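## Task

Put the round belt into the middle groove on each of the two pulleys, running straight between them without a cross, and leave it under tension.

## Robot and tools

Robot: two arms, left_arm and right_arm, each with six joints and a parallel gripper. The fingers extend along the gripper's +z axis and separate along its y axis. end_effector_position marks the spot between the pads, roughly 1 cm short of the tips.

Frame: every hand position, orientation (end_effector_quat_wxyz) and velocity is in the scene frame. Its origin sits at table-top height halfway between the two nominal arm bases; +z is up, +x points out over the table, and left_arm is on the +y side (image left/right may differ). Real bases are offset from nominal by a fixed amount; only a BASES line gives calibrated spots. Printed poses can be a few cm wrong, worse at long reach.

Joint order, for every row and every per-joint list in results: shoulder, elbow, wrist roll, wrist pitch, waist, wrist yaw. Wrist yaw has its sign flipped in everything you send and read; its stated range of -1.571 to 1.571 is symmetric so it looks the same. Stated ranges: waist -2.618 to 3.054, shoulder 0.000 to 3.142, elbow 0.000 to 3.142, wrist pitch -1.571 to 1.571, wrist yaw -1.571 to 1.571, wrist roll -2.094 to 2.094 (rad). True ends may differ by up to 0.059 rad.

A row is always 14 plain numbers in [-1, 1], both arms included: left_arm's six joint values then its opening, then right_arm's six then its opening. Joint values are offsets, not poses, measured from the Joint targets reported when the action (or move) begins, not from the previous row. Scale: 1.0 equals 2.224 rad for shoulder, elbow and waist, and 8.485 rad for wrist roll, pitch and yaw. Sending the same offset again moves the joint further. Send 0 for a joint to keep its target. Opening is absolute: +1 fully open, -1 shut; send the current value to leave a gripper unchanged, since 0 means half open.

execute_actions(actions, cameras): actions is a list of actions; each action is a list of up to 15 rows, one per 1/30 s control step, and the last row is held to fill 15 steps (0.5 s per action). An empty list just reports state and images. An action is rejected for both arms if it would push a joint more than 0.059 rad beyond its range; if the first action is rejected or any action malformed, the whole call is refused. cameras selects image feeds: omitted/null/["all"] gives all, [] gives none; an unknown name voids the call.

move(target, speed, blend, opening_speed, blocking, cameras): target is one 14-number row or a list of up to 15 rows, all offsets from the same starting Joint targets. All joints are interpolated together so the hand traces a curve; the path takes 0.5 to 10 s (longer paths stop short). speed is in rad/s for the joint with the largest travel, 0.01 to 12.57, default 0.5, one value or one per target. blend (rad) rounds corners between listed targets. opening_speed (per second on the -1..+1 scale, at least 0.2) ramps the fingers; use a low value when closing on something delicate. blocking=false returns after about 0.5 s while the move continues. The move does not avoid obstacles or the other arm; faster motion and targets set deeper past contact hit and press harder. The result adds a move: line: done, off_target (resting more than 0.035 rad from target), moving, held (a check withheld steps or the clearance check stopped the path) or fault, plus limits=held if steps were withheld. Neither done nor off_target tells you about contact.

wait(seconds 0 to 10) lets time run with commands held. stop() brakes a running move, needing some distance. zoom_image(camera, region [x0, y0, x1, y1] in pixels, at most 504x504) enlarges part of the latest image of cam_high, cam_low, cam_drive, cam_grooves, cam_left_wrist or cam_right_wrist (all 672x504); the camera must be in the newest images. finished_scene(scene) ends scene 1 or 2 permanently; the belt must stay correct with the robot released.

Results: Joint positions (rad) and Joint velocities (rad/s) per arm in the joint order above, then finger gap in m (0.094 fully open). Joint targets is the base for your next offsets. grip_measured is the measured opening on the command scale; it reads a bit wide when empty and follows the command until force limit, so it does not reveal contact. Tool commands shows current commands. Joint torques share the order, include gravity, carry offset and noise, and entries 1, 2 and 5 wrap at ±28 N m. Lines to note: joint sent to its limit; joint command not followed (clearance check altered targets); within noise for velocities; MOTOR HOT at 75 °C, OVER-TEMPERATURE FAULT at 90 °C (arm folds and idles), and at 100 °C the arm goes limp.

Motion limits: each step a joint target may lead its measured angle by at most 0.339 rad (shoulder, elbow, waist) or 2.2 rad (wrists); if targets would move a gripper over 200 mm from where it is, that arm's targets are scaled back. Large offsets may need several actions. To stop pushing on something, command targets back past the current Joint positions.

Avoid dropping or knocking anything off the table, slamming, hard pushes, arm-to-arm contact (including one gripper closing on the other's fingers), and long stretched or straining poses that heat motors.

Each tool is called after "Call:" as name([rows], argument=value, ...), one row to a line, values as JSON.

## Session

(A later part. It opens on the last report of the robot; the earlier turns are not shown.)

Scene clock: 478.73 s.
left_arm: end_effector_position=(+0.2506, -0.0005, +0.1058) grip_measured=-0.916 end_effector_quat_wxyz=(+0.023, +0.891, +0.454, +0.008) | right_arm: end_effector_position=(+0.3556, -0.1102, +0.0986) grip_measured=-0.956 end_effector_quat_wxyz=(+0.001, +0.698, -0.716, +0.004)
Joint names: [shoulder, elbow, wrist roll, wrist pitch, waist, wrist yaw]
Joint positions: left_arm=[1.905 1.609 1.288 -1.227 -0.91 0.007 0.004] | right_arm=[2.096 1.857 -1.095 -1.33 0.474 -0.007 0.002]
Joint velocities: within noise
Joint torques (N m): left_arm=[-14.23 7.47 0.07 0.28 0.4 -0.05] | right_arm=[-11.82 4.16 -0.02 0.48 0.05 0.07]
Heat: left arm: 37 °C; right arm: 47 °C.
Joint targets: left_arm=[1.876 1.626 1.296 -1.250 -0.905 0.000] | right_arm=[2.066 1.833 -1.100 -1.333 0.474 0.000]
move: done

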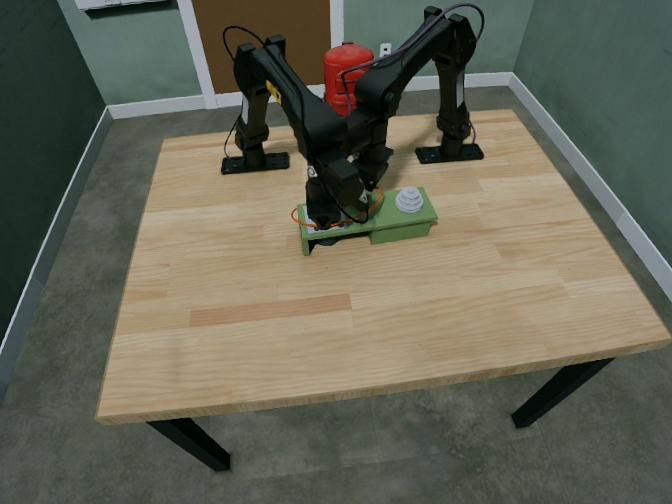

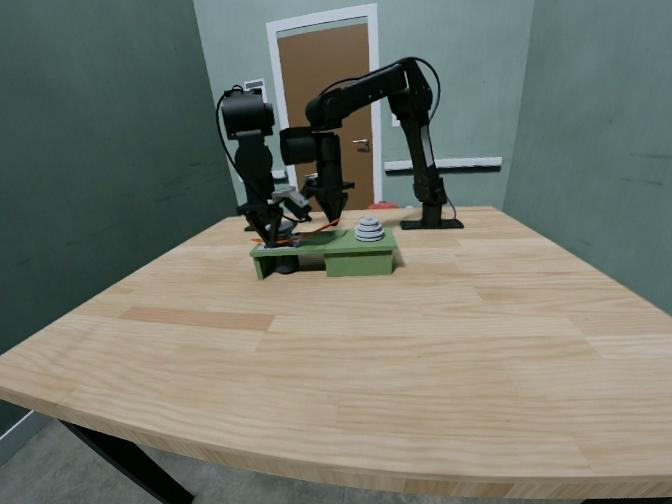

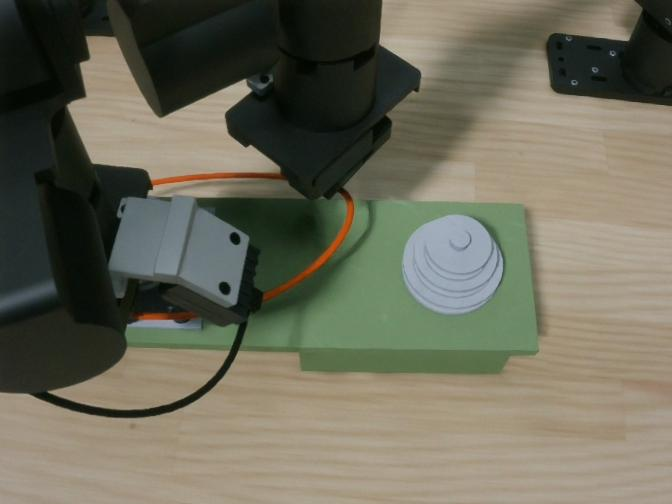

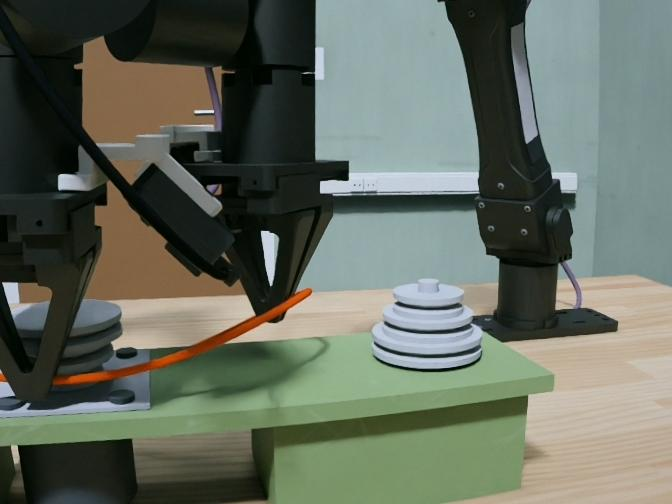

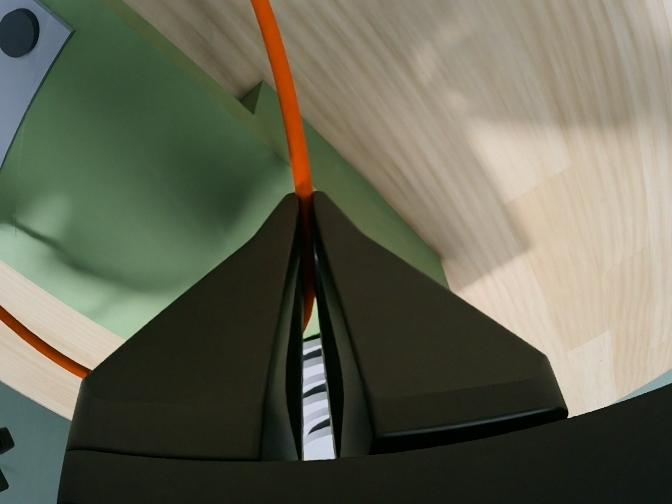

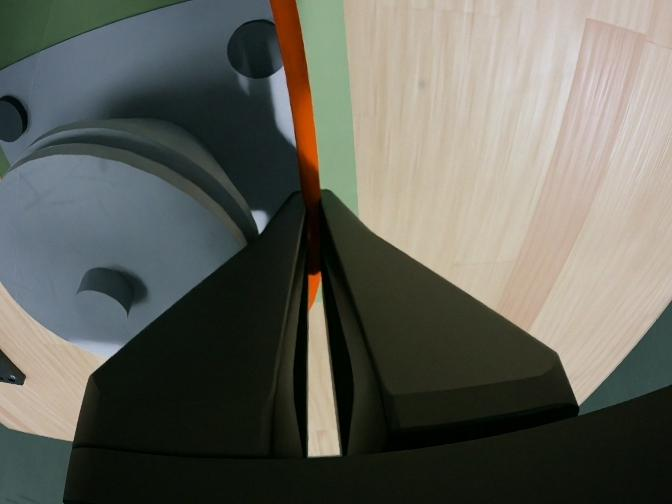

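Call:
move(target=[-0.036,-0.0607,-0.0072,0.0065,0.063,0,-1,-0.013,0.0022,0,-0.0045,0.0045,0,-1], speed=0.2, cameras=["cam_low","cam_drive","cam_grooves","cam_right_wrist"])

Call:
zoom_image(camera="cam_low", region=[230, 180, 390, 290])

Call:
zoom_image(camera="cam_grooves", region=[0, 260, 320, 430])

Scene clock: 489.90 s.
left_arm: end_effector_position=(+0.2759, +0.0401, +0.1058) grip_measured=-0.916 end_effector_quat_wxyz=(+0.037, +0.846, +0.531, +0.006) | right_arm: end_effector_position=(+0.3539, -0.1088, +0.1074) grip_measured=-0.956 end_effector_quat_wxyz=(-0.008, +0.700, -0.714, +0.006)
Joint names: [shoulder, elbow, wrist roll, wrist pitch, waist, wrist yaw]
Joint positions: left_arm=[1.827 1.506 1.242 -1.176 -0.777 -0.006 0.004] | right_arm=[2.074 1.857 -1.095 -1.335 0.479 -0.007 0.002]
Joint velocities: within noise
Joint torques (N m): left_arm=[-13.67 4.94 -0.08 0.4 1.06 0.08] | right_arm=[-12.21 4.62 -0.02 0.18 0.54 0.08]
Heat: left arm: 37 °C; right arm: 48 °C.
Joint targets: left_arm=[1.796 1.491 1.235 -1.194 -0.765 0.001] | right_arm=[2.037 1.838 -1.100 -1.372 0.484 0.000]
move: off_target (right_arm); right_arm: the shoulder is farthest, 0.036 rad from its target
Images, in order (width x height): cam_low 672x504, cam_drive 672x504, cam_grooves 672x504, cam_right_wrist 672x504.

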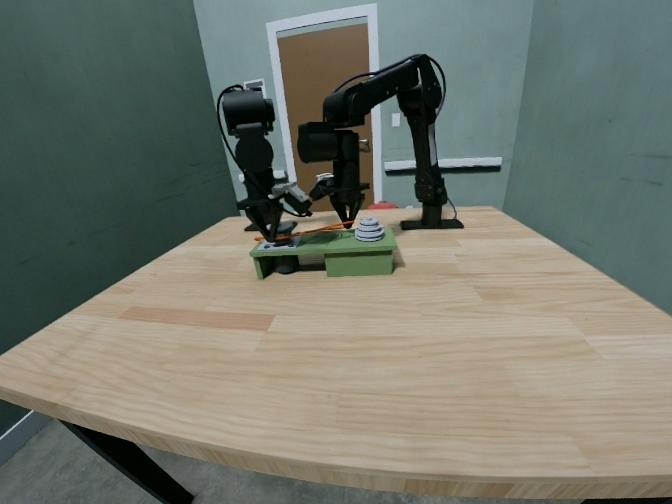

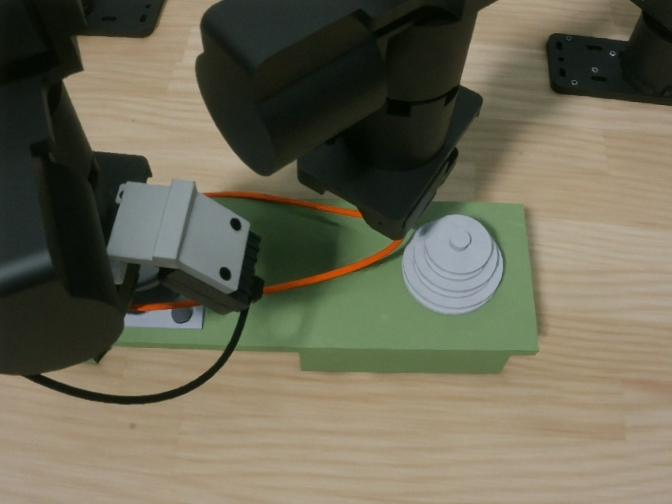

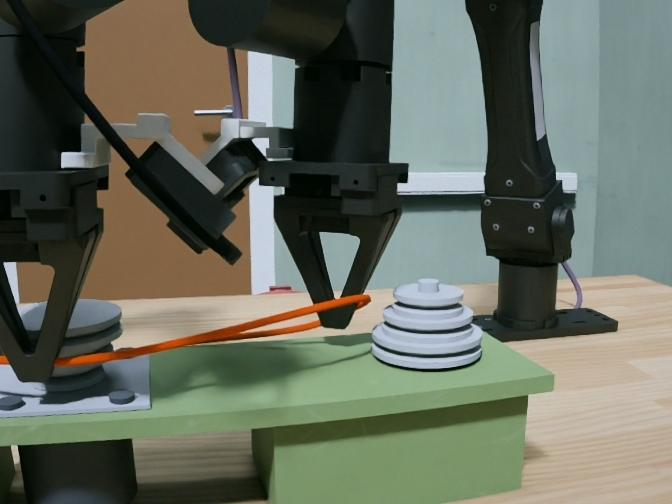

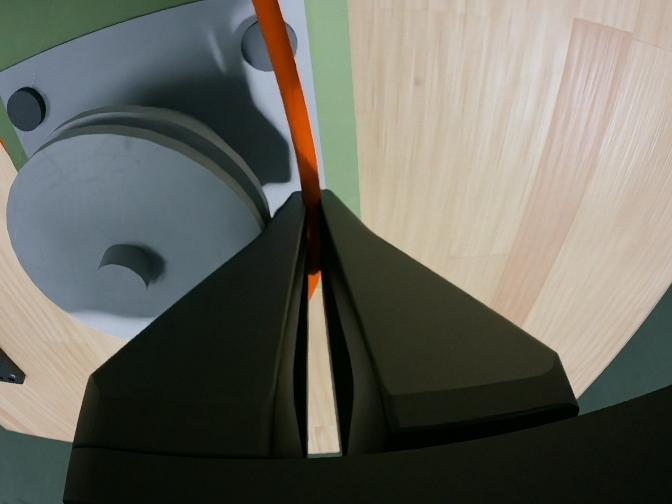

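Scaled by 3.150 from the camera's 672x504 image, which has a finer 960x720 frame.

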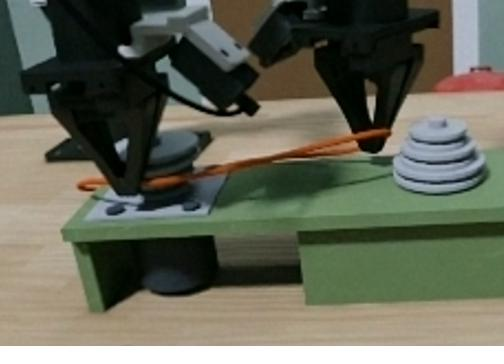

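Scaled by 1.575 from the camera's 672x504 image, which has a finer 960x720 frame.

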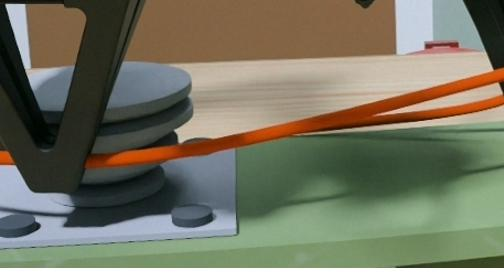

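Call:
move(target=[-0.0285,0.0067,-0.0047,-0.0094,0.0272,0,-1,0,0,0,0,0,0,-1], speed=0.2, cameras=["cam_low","cam_drive","cam_grooves","cam_left_wrist"])

Call:
zoom_image(camera="cam_low", region=[230, 180, 390, 290])

Call:
zoom_image(camera="cam_grooves", region=[0, 260, 320, 430])

Scene clock: 500.33 s.
left_arm: end_effector_position=(+0.2819, +0.0472, +0.1271) grip_measured=-0.916 end_effector_quat_wxyz=(+0.070, +0.822, +0.564, -0.007) | right_arm: end_effector_position=(+0.3539, -0.1088, +0.1074) grip_measured=-0.956 end_effector_quat_wxyz=(-0.008, +0.700, -0.714, +0.006)
Joint names: [shoulder, elbow, wrist roll, wrist pitch, waist, wrist yaw]
Joint positions: left_arm=[1.764 1.506 1.204 -1.179 -0.73 -0.047 0.004] | right_arm=[2.074 1.857 -1.095 -1.335 0.479 -0.007 0.002]
Joint velocities: within noise
Joint torques (N m): left_arm=[-13.37 6.27 -0.1 -0.34 2.25 0.44] | right_arm=[-12.18 4.63 -0.04 0.2 0.5 0.08]
Heat: left arm: 37 °C; right arm: 49 °C.
Joint targets: left_arm=[1.733 1.506 1.195 -1.274 -0.704 0.000] | right_arm=[2.037 1.838 -1.100 -1.372 0.484 0.000]
move: off_target (left_arm, right_arm); left_arm: the wrist pitch is farthest, 0.095 rad from its target; right_arm: the shoulder is farthest, 0.037 rad from its target
Images, in order (width x height): cam_low 672x504, cam_drive 672x504, cam_grooves 672x504, cam_left_wrist 672x504.

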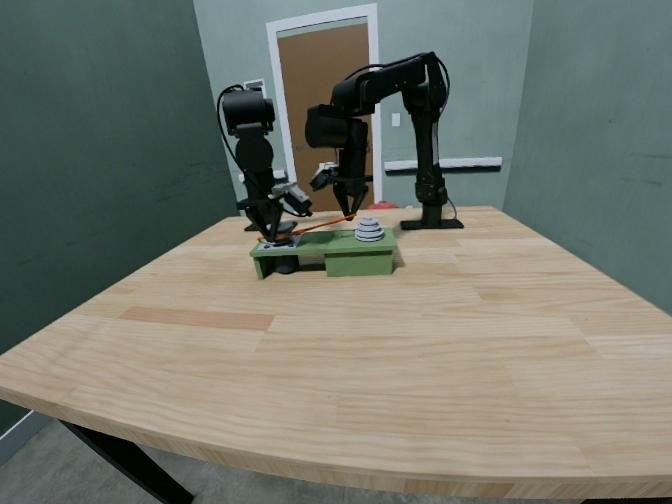

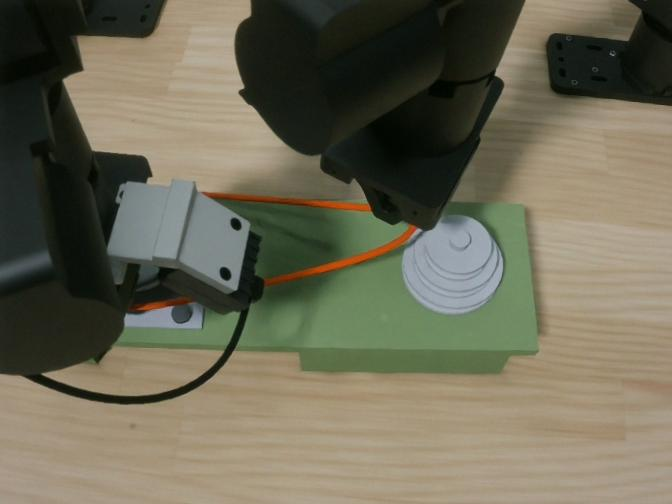

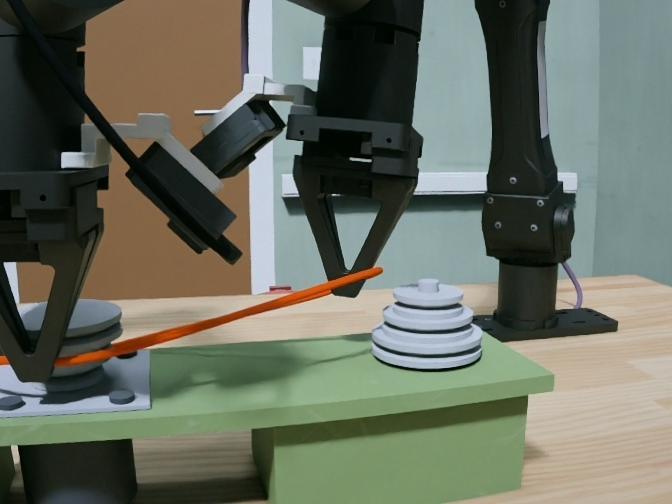

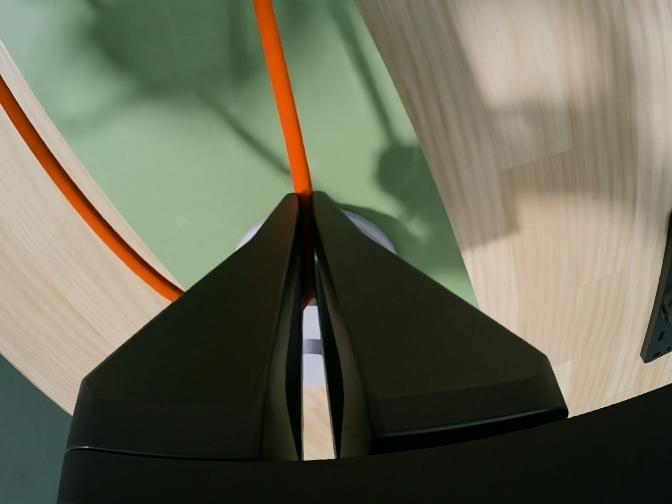

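Scaled by 3.150 from the camera's 672x504 image, which has a finer 960x720 frame.

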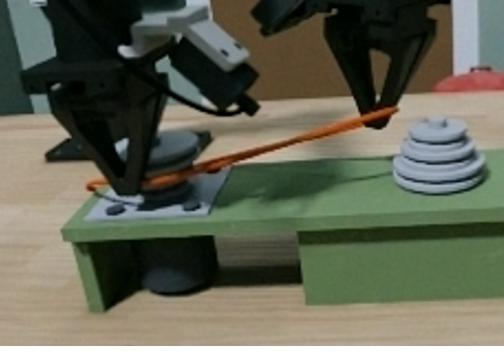

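Scaled by 1.575 from the camera's 672x504 image, which has a finer 960x720 frame.

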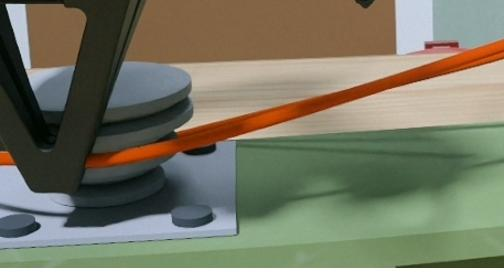

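Call:
move([
  [0,0,0,0,0,0,-1,0,0,0,0,0,0,-0.6],
  [0,0,0,0,0,0,-1,0.025,0.1522,0,-0.021,0,0,-0.6],
], speed=0.3, opening_speed=0.5, cameras=["cam_low","cam_drive","cam_grooves","cam_left_wrist","cam_right_wrist"])

Call:
zoom_image(camera="cam_low", region=[230, 180, 390, 290])

Call:
zoom_image(camera="cam_grooves", region=[0, 260, 320, 430])

Scene clock: 523.57 s.
left_arm: end_effector_position=(+0.2809, +0.0480, +0.1269) grip_measured=-0.916 end_effector_quat_wxyz=(+0.068, +0.822, +0.566, -0.008) | right_arm: end_effector_position=(+0.3648, -0.1039, +0.1817) grip_measured=-0.602 end_effector_quat_wxyz=(-0.054, +0.699, -0.713, +0.023)
Joint names: [shoulder, elbow, wrist roll, wrist pitch, waist, wrist yaw]
Joint positions: left_arm=[1.764 1.506 1.201 -1.184 -0.73 -0.047 0.004] | right_arm=[2.073 2.149 -1.095 -1.53 0.479 -0.01 0.019]
Joint velocities: within noise
Joint torques (N m): left_arm=[-13.19 6.19 -0.08 -0.3 2.24 0.45] | right_arm=[-7.92 8.49 -0.03 0.52 0.49 0.1]
Heat: left arm: 37 °C; right arm: 49 °C.
Joint targets: left_arm=[1.733 1.506 1.195 -1.274 -0.705 0.001] | right_arm=[2.093 2.177 -1.100 -1.550 0.484 0.000]
move: off_target (left_arm); left_arm: the wrist pitch is farthest, 0.090 rad from its target
Images, in order (width x height): cam_low 672x504, cam_drive 672x504, cam_grooves 672x504, cam_left_wrist 672x504, cam_right_wrist 672x504.

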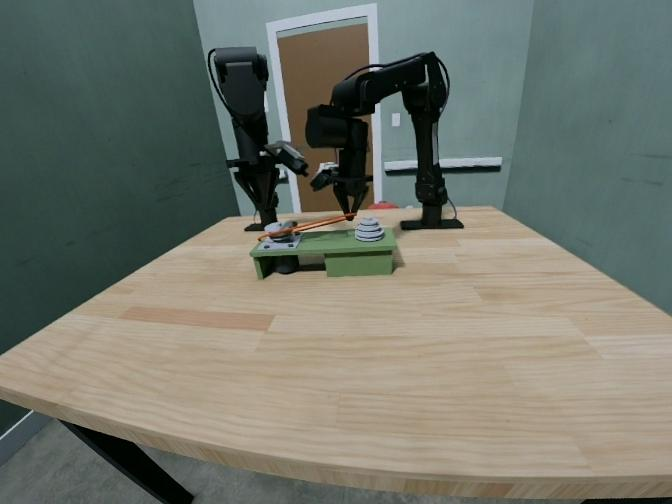

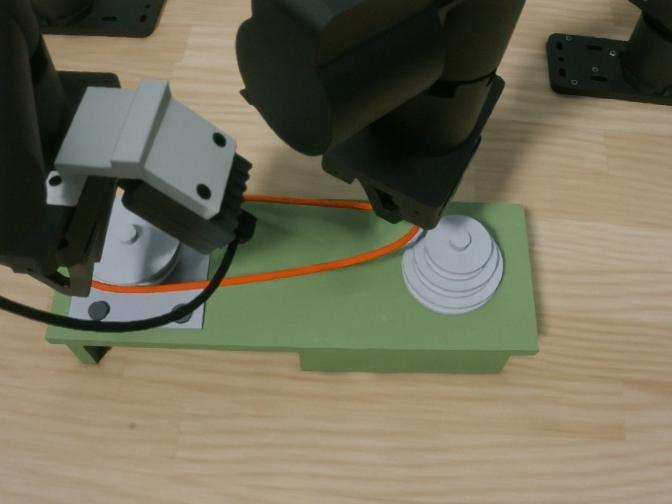

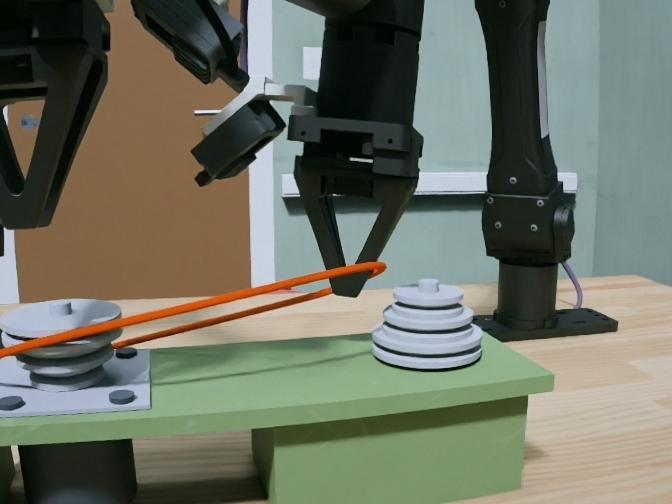

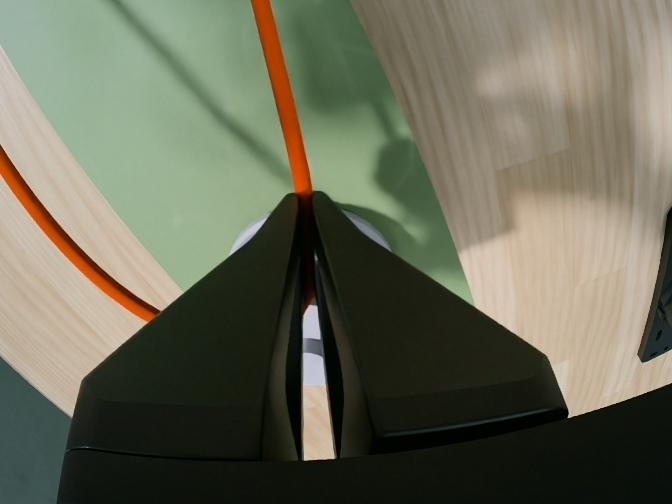

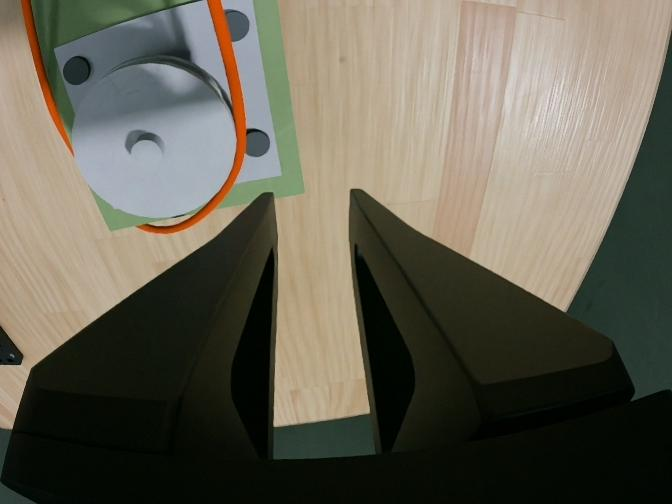

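Scaled by 3.150 from the camera's 672x504 image, which has a finer 960x720 frame.

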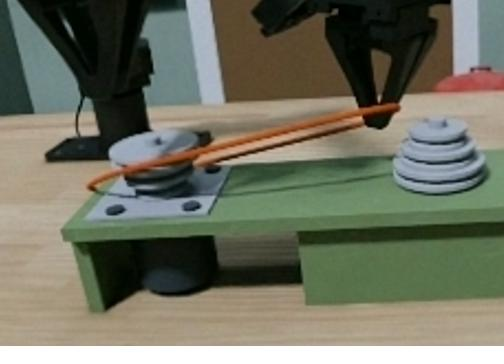

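Scaled by 1.575 from the camera's 672x504 image, which has a finer 960x720 frame.

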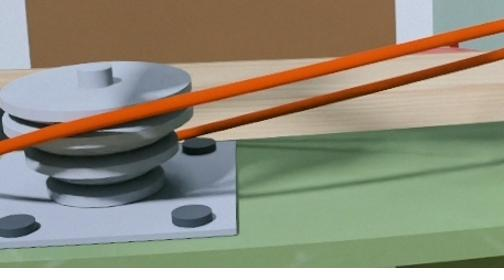

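Call:
move([
  [0,0,0,0,0,0,-1,0,0,0.1946,0,0.0301,0,0],
  [0,0,0,0,0,0,-1,-0.1106,-0.1938,0.1946,0.0178,0.0301,0,0],
], speed=[1.0,0.4], cameras=["cam_drive","cam_grooves","cam_right_wrist"])

Scene clock: 547.00 s.
left_arm: end_effector_position=(+0.2809, +0.0479, +0.1269) grip_measured=-0.916 end_effector_quat_wxyz=(+0.068, +0.822, +0.566, -0.008) | right_arm: end_effector_position=(+0.3027, -0.1056, +0.1542) grip_measured=-0.002 end_effector_quat_wxyz=(+0.019, +0.012, +1.000, +0.010)
Joint names: [shoulder, elbow, wrist roll, wrist pitch, waist, wrist yaw]
Joint positions: left_arm=[1.764 1.506 1.201 -1.184 -0.73 -0.047 0.004] | right_arm=[1.878 1.765 0.546 -1.416 0.546 -0.002 0.047]
Joint velocities: within noise
Joint torques (N m): left_arm=[-13.18 6.17 -0.08 -0.29 2.24 0.45] | right_arm=[-10.25 4.53 0.06 0.77 0.43 0.03]
Heat: left arm: 36 °C; right arm: 46 °C.
Joint targets: left_arm=[1.733 1.506 1.195 -1.274 -0.705 0.000] | right_arm=[1.847 1.745 0.551 -1.399 0.551 0.000]
move: off_target (left_arm); left_arm: the wrist pitch is farthest, 0.090 rad from its target
Images, in order (width x height): cam_drive 672x504, cam_grooves 672x504, cam_right_wrist 672x504.

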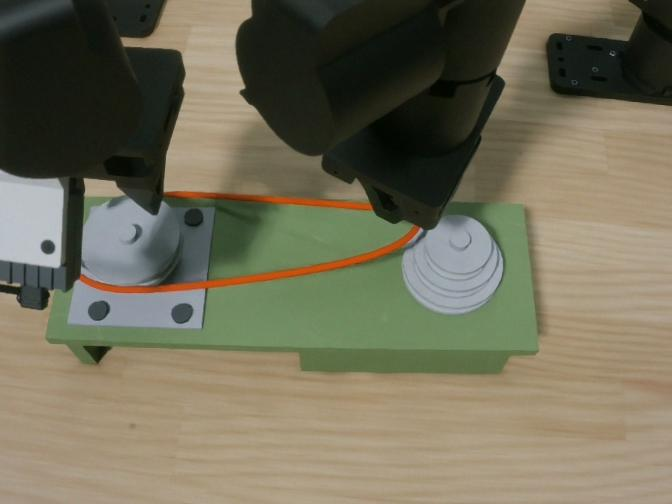

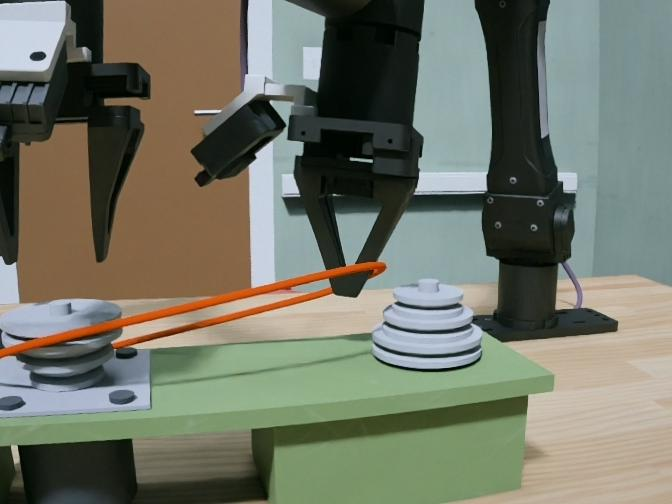

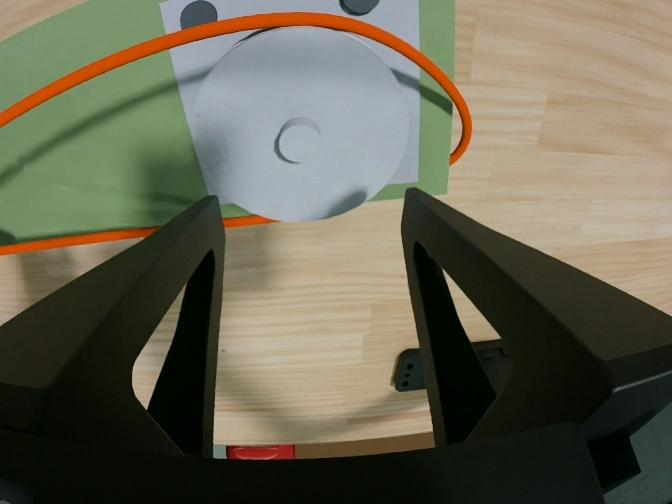

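Call:
move(target=[0,0,0,0,0,0,-1,0.0202,-0.0052,-0.0018,0.0068,-0.0067,0,-0.3], speed=0.2, cameras=["cam_grooves","cam_right_wrist"])

Scene clock: 555.30 s.
left_arm: end_effector_position=(+0.2809, +0.0479, +0.1269) grip_measured=-0.916 end_effector_quat_wxyz=(+0.068, +0.822, +0.566, -0.008) | right_arm: end_effector_position=(+0.3140, -0.1015, +0.1521) grip_measured=-0.298 end_effector_quat_wxyz=(+0.039, +0.012, +0.999, +0.021)
Joint names: [shoulder, elbow, wrist roll, wrist pitch, waist, wrist yaw]
Joint positions: left_arm=[1.764 1.506 1.201 -1.184 -0.73 -0.047 0.004] | right_arm=[1.878 1.754 0.541 -1.359 0.541 -0.002 0.033]
Joint velocities: within noise
Joint torques (N m): left_arm=[-13.18 6.2 -0.07 -0.29 2.24 0.45] | right_arm=[-6.98 4.6 -0.02 0.84 -0.46 0.03]
Heat: left arm: 36 °C; right arm: 47 °C.
Joint targets: left_arm=[1.733 1.506 1.194 -1.274 -0.705 0.000] | right_arm=[1.892 1.734 0.536 -1.341 0.536 0.000]
move: off_target (left_arm); left_arm: the wrist pitch is farthest, 0.090 rad from its target
Images, in order (width x height): cam_grooves 672x504, cam_right_wrist 672x504.

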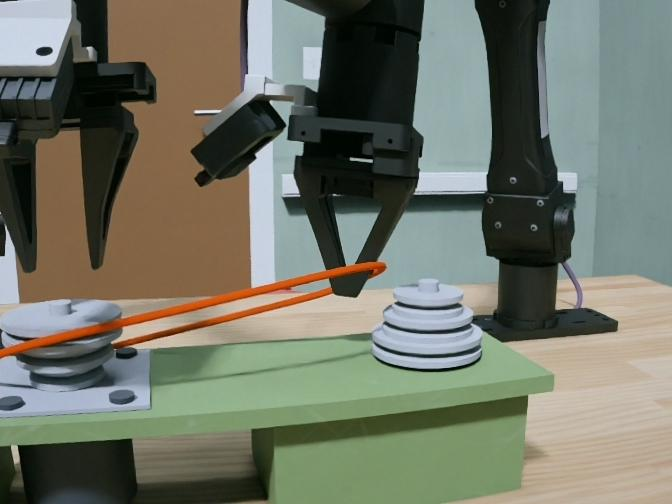

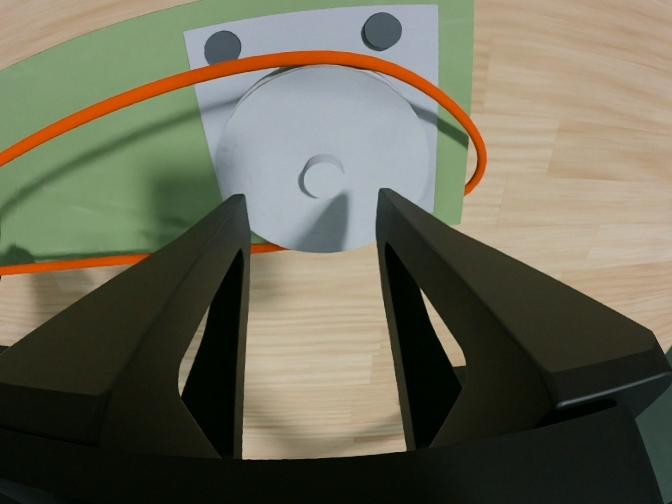

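Call:
move(target=[0,0,0,0,0,0,-1,-0.0072,-0.0526,-0.0017,0.0118,-0.0063,0,-0.4], speed=0.2, cameras=["cam_grooves","cam_right_wrist"])

Call:
zoom_image(camera="cam_grooves", region=[0, 220, 200, 430])

Scene clock: 570.27 s.
left_arm: end_effector_position=(+0.2801, +0.0525, +0.1265) grip_measured=-0.916 end_effector_quat_wxyz=(+0.060, +0.820, +0.569, -0.007) | right_arm: end_effector_position=(+0.3151, -0.1068, +0.1281) grip_measured=-0.398 end_effector_quat_wxyz=(+0.035, +0.011, +0.999, +0.018)
Joint names: [shoulder, elbow, wrist roll, wrist pitch, waist, wrist yaw]
Joint positions: left_arm=[1.764 1.506 1.201 -1.199 -0.725 -0.043 0.004] | right_arm=[1.874 1.654 0.526 -1.272 0.527 -0.002 0.028]
Joint velocities: within noise
Joint torques (N m): left_arm=[-13.11 6.22 -0.07 -0.16 1.74 0.41] | right_arm=[-7.86 3.23 0 0.97 -0.42 0.04]
Heat: left arm: 36 °C; right arm: 46 °C.
Joint targets: left_arm=[1.733 1.506 1.194 -1.274 -0.704 0.001] | right_arm=[1.876 1.617 0.521 -1.241 0.522 0.000]
move: off_target (left_arm, right_arm); left_arm: the wrist pitch is farthest, 0.075 rad from its target; right_arm: the elbow is farthest, 0.037 rad from its target
Images, in order (width x height): cam_grooves 672x504, cam_right_wrist 672x504.

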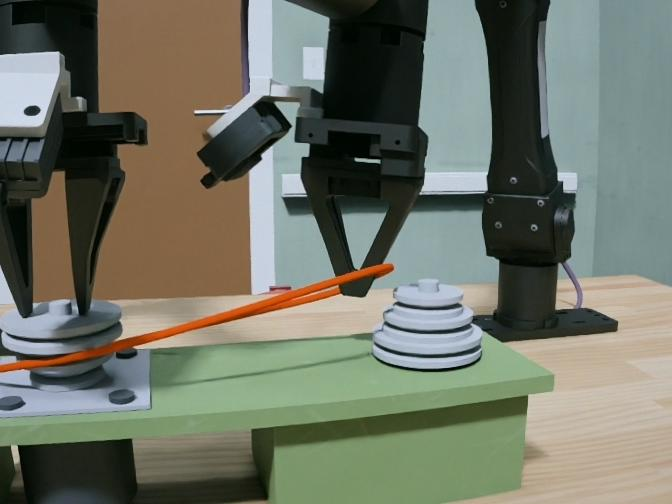

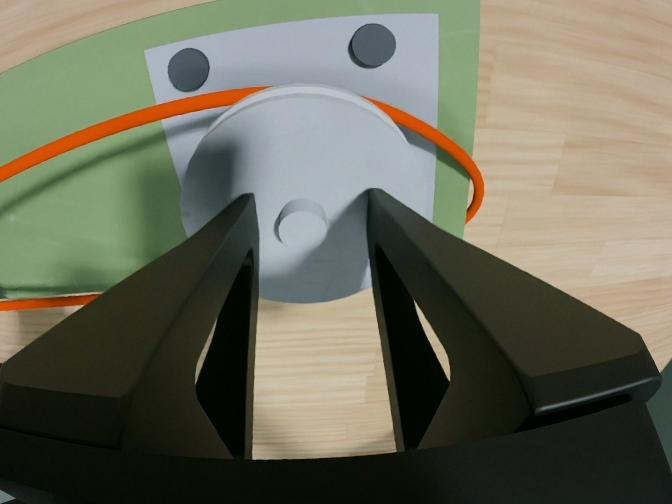

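Scaled by 2.400 from the camera's 672x504 image, which has a finer 960x720 frame.

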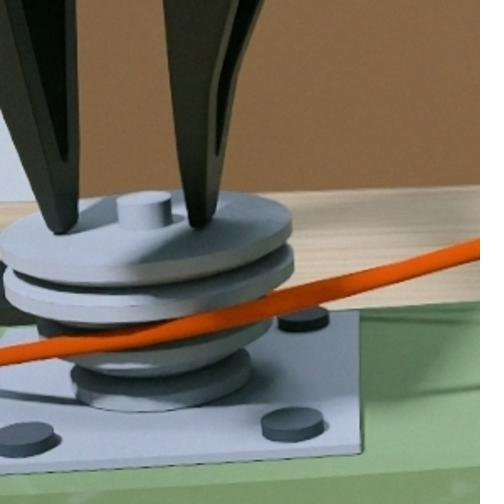

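Call:
move([
  [0,0,0,0,0,0,-1,-0.0121,-0.0121,0.0014,0,0.0049,0,-0.4],
  [0,0,0,0,0,0,-1,-0.0121,-0.0121,0.0014,0,0.0049,0,-1],
], speed=0.2, opening_speed=0.5, cameras=["cam_grooves","cam_right_wrist"])

Call:
zoom_image(camera="cam_grooves", region=[0, 220, 200, 430])

Scene clock: 581.23 s.
left_arm: end_effector_position=(+0.2798, +0.0531, +0.1264) grip_measured=-0.916 end_effector_quat_wxyz=(+0.059, +0.820, +0.569, -0.007) | right_arm: end_effector_position=(+0.3153, -0.1054, +0.1288) grip_measured=-0.813 end_effector_quat_wxyz=(+0.046, +0.011, +0.999, +0.025)
Joint names: [shoulder, elbow, wrist roll, wrist pitch, waist, wrist yaw]
Joint positions: left_arm=[1.764 1.506 1.201 -1.201 -0.725 -0.041 0.004] | right_arm=[1.851 1.625 0.529 -1.24 0.53 -0.001 0.009]
Joint velocities: within noise
Joint torques (N m): left_arm=[-13.14 6.16 -0.08 -0.12 1.74 0.39] | right_arm=[-7.97 3.43 0.06 0.7 0.32 0.02]
Heat: left arm: 36 °C; right arm: 45 °C.
Joint targets: left_arm=[1.733 1.506 1.194 -1.274 -0.704 0.000] | right_arm=[1.849 1.590 0.534 -1.241 0.533 0.000]
move: off_target (left_arm); target 2's new numbers were sent with right_arm's elbow 0.037 rad from that target; left_arm: the wrist pitch is farthest, 0.073 rad from its target
Images, in order (width x height): cam_grooves 672x504, cam_right_wrist 672x504.

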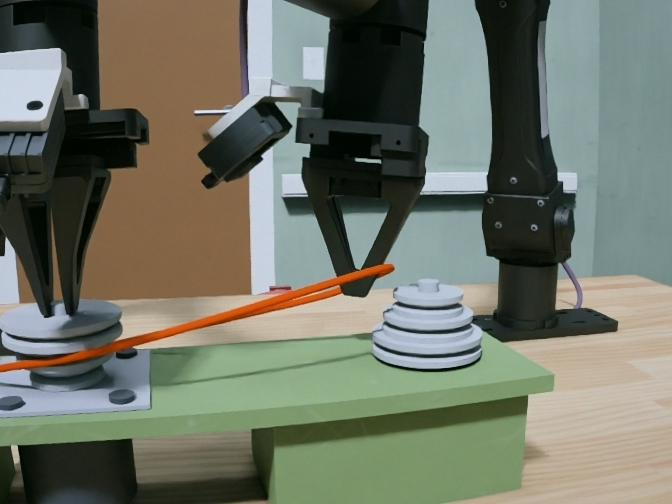

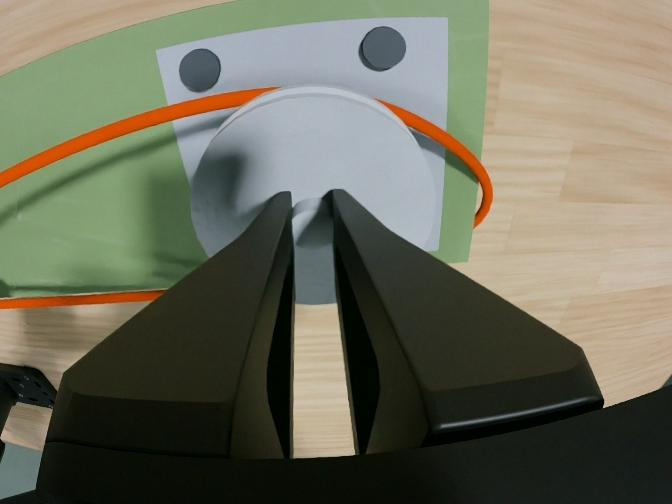

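Scaled by 2.400 from the camera's 672x504 image, which has a finer 960x720 frame.

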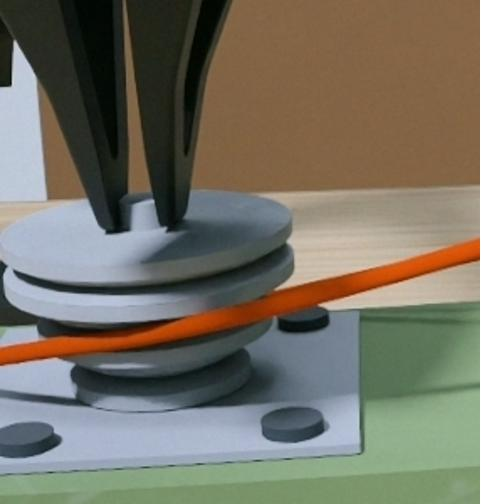

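Call:
move(target=[0,0,0,0,0,0,-1,0.0198,0.0256,0.0053,-0.0015,0.0207,0,-1], speed=0.1, cameras=["cam_grooves","cam_drive","cam_right_wrist","cam_left_wrist"])

Call:
zoom_image(camera="cam_grooves", region=[0, 220, 200, 430])

Scene clock: 591.13 s.
left_arm: end_effector_position=(+0.2798, +0.0531, +0.1264) grip_measured=-0.916 end_effector_quat_wxyz=(+0.059, +0.820, +0.569, -0.007) | right_arm: end_effector_position=(+0.3135, -0.1015, +0.1286) grip_measured=-0.814 end_effector_quat_wxyz=(+0.053, +0.019, +0.998, +0.010)
Joint names: [shoulder, elbow, wrist roll, wrist pitch, waist, wrist yaw]
Joint positions: left_arm=[1.764 1.506 1.201 -1.201 -0.725 -0.041 0.004] | right_arm=[1.857 1.632 0.572 -1.245 0.559 -0.038 0.009]
Joint velocities: within noise
Joint torques (N m): left_arm=[-13.14 6.16 -0.08 -0.13 1.74 0.4] | right_arm=[-5.35 7.66 0.06 0.6 1.87 0.34]
Heat: left arm: 36 °C; right arm: 45 °C.
Joint targets: left_arm=[1.733 1.506 1.194 -1.274 -0.704 0.000] | right_arm=[1.893 1.647 0.578 -1.254 0.579 0.000]
move: off_target (left_arm, right_arm); left_arm: the wrist pitch is farthest, 0.073 rad from its target; right_arm: the wrist yaw is farthest, 0.038 rad from its target
Images, in order (width x height): cam_drive 672x504, cam_grooves 672x504, cam_left_wrist 672x504, cam_right_wrist 672x504.

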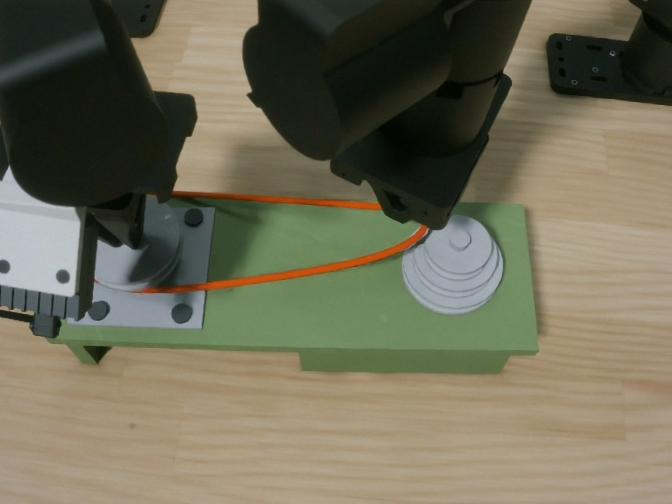

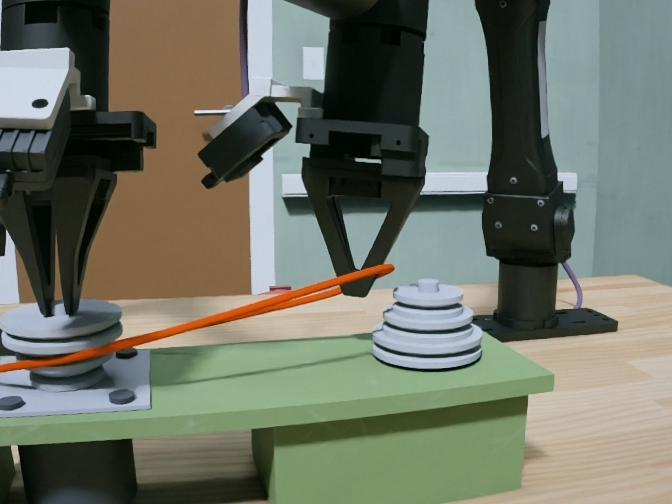

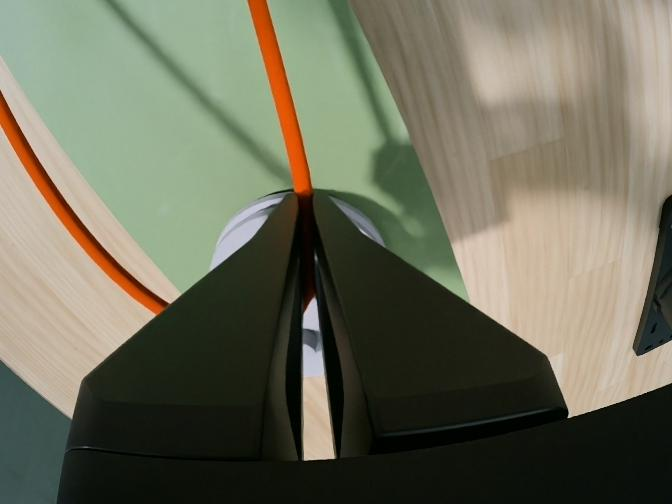

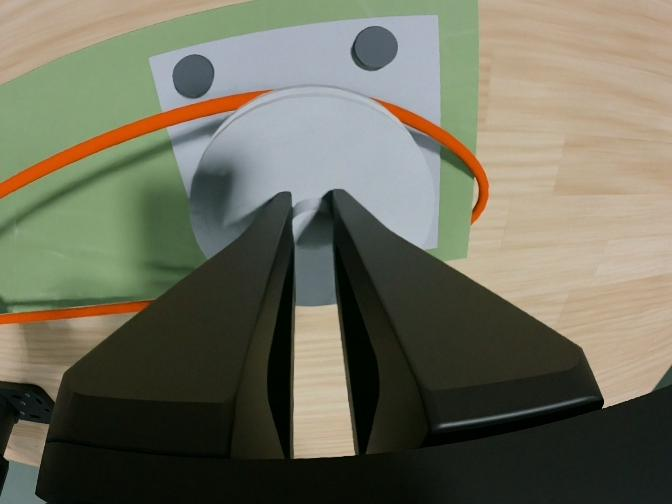

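Scaled by 2.400 from the camera's 672x504 image, which has a finer 960x720 frame.

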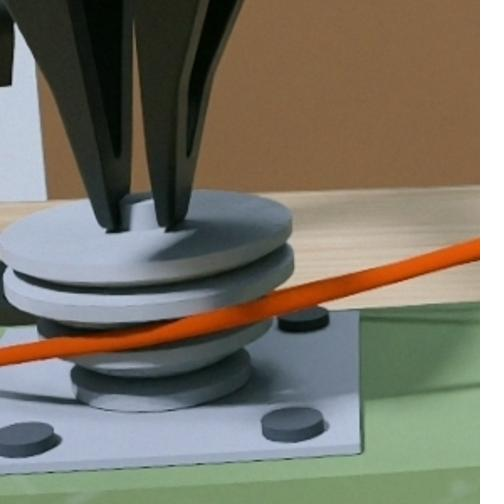

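Call:
move(target=[0,0,0,0,0,0,-1,0.018,0.025,0.0053,-0.0015,0.025,0,-1], speed=0.1, cameras=["cam_grooves","cam_right_wrist"])

Call:
zoom_image(camera="cam_grooves", region=[0, 220, 200, 430])

Scene clock: 597.93 s.
left_arm: end_effector_position=(+0.2798, +0.0531, +0.1264) grip_measured=-0.916 end_effector_quat_wxyz=(+0.059, +0.820, +0.569, -0.007) | right_arm: end_effector_position=(+0.3140, -0.1020, +0.1285) grip_measured=-0.814 end_effector_quat_wxyz=(+0.053, +0.024, +0.998, -0.019)
Joint names: [shoulder, elbow, wrist roll, wrist pitch, waist, wrist yaw]
Joint positions: left_arm=[1.764 1.506 1.201 -1.201 -0.725 -0.041 0.004] | right_arm=[1.888 1.673 0.604 -1.287 0.582 -0.09 0.009]
Joint velocities: within noise
Joint torques (N m): left_arm=[-13.15 6.17 -0.07 -0.12 1.74 0.4] | right_arm=[-8.12 6.23 0.02 0.66 0.27 0.03]
Heat: left arm: 36 °C; right arm: 44 °C.
Joint targets: left_arm=[1.733 1.506 1.194 -1.274 -0.704 0.000] | right_arm=[1.888 1.672 0.604 -1.284 0.585 -0.083]
move: held (right_arm; a check stopped the path), off_target (left_arm); limits=held; left_arm: the wrist pitch is farthest, 0.073 rad from its target; right_arm: the wrist yaw is farthest, 0.090 rad from its target
joint command not followed: on one or more control steps a check withheld the commanded joint targets of the right arm, and it was not sent them on those steps.
cause: the commanded joint targets, or the way to them, would bring a part of the robot too close to another arm (this arm's wrist (the part past the wrist pitch) and the left arm's wrist (the part past the wrist pitch)).
Images, in order (width x height): cam_grooves 672x504, cam_right_wrist 672x504.

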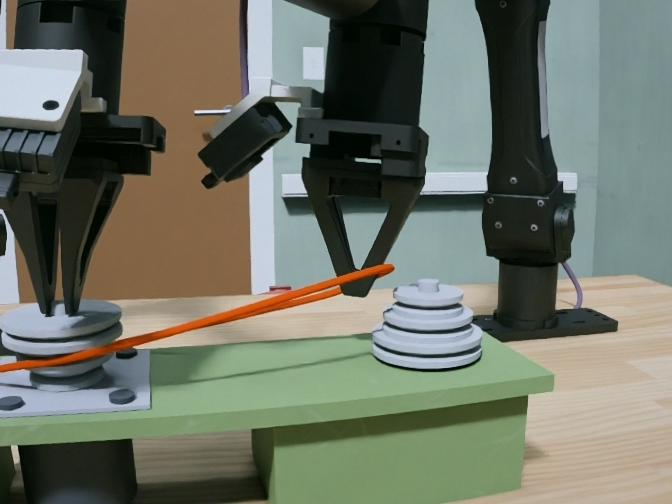

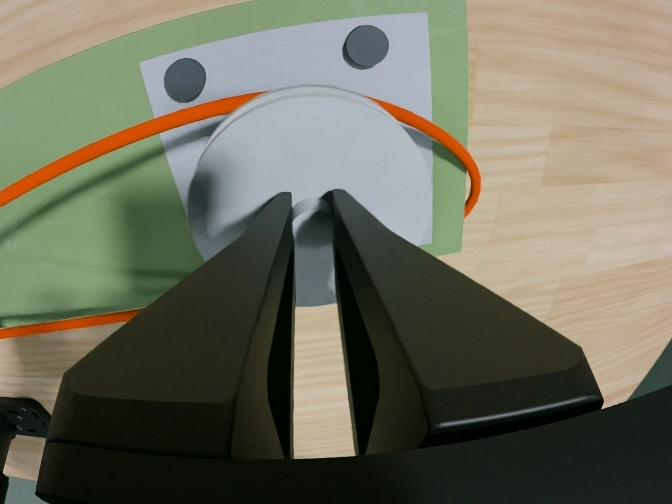

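Scaled by 2.400 from the camera's 672x504 image, which has a finer 960x720 frame.

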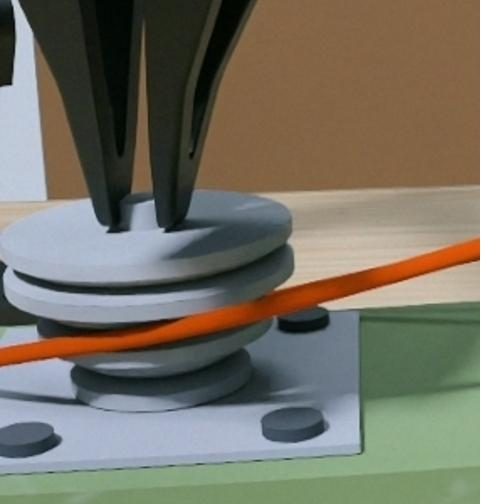

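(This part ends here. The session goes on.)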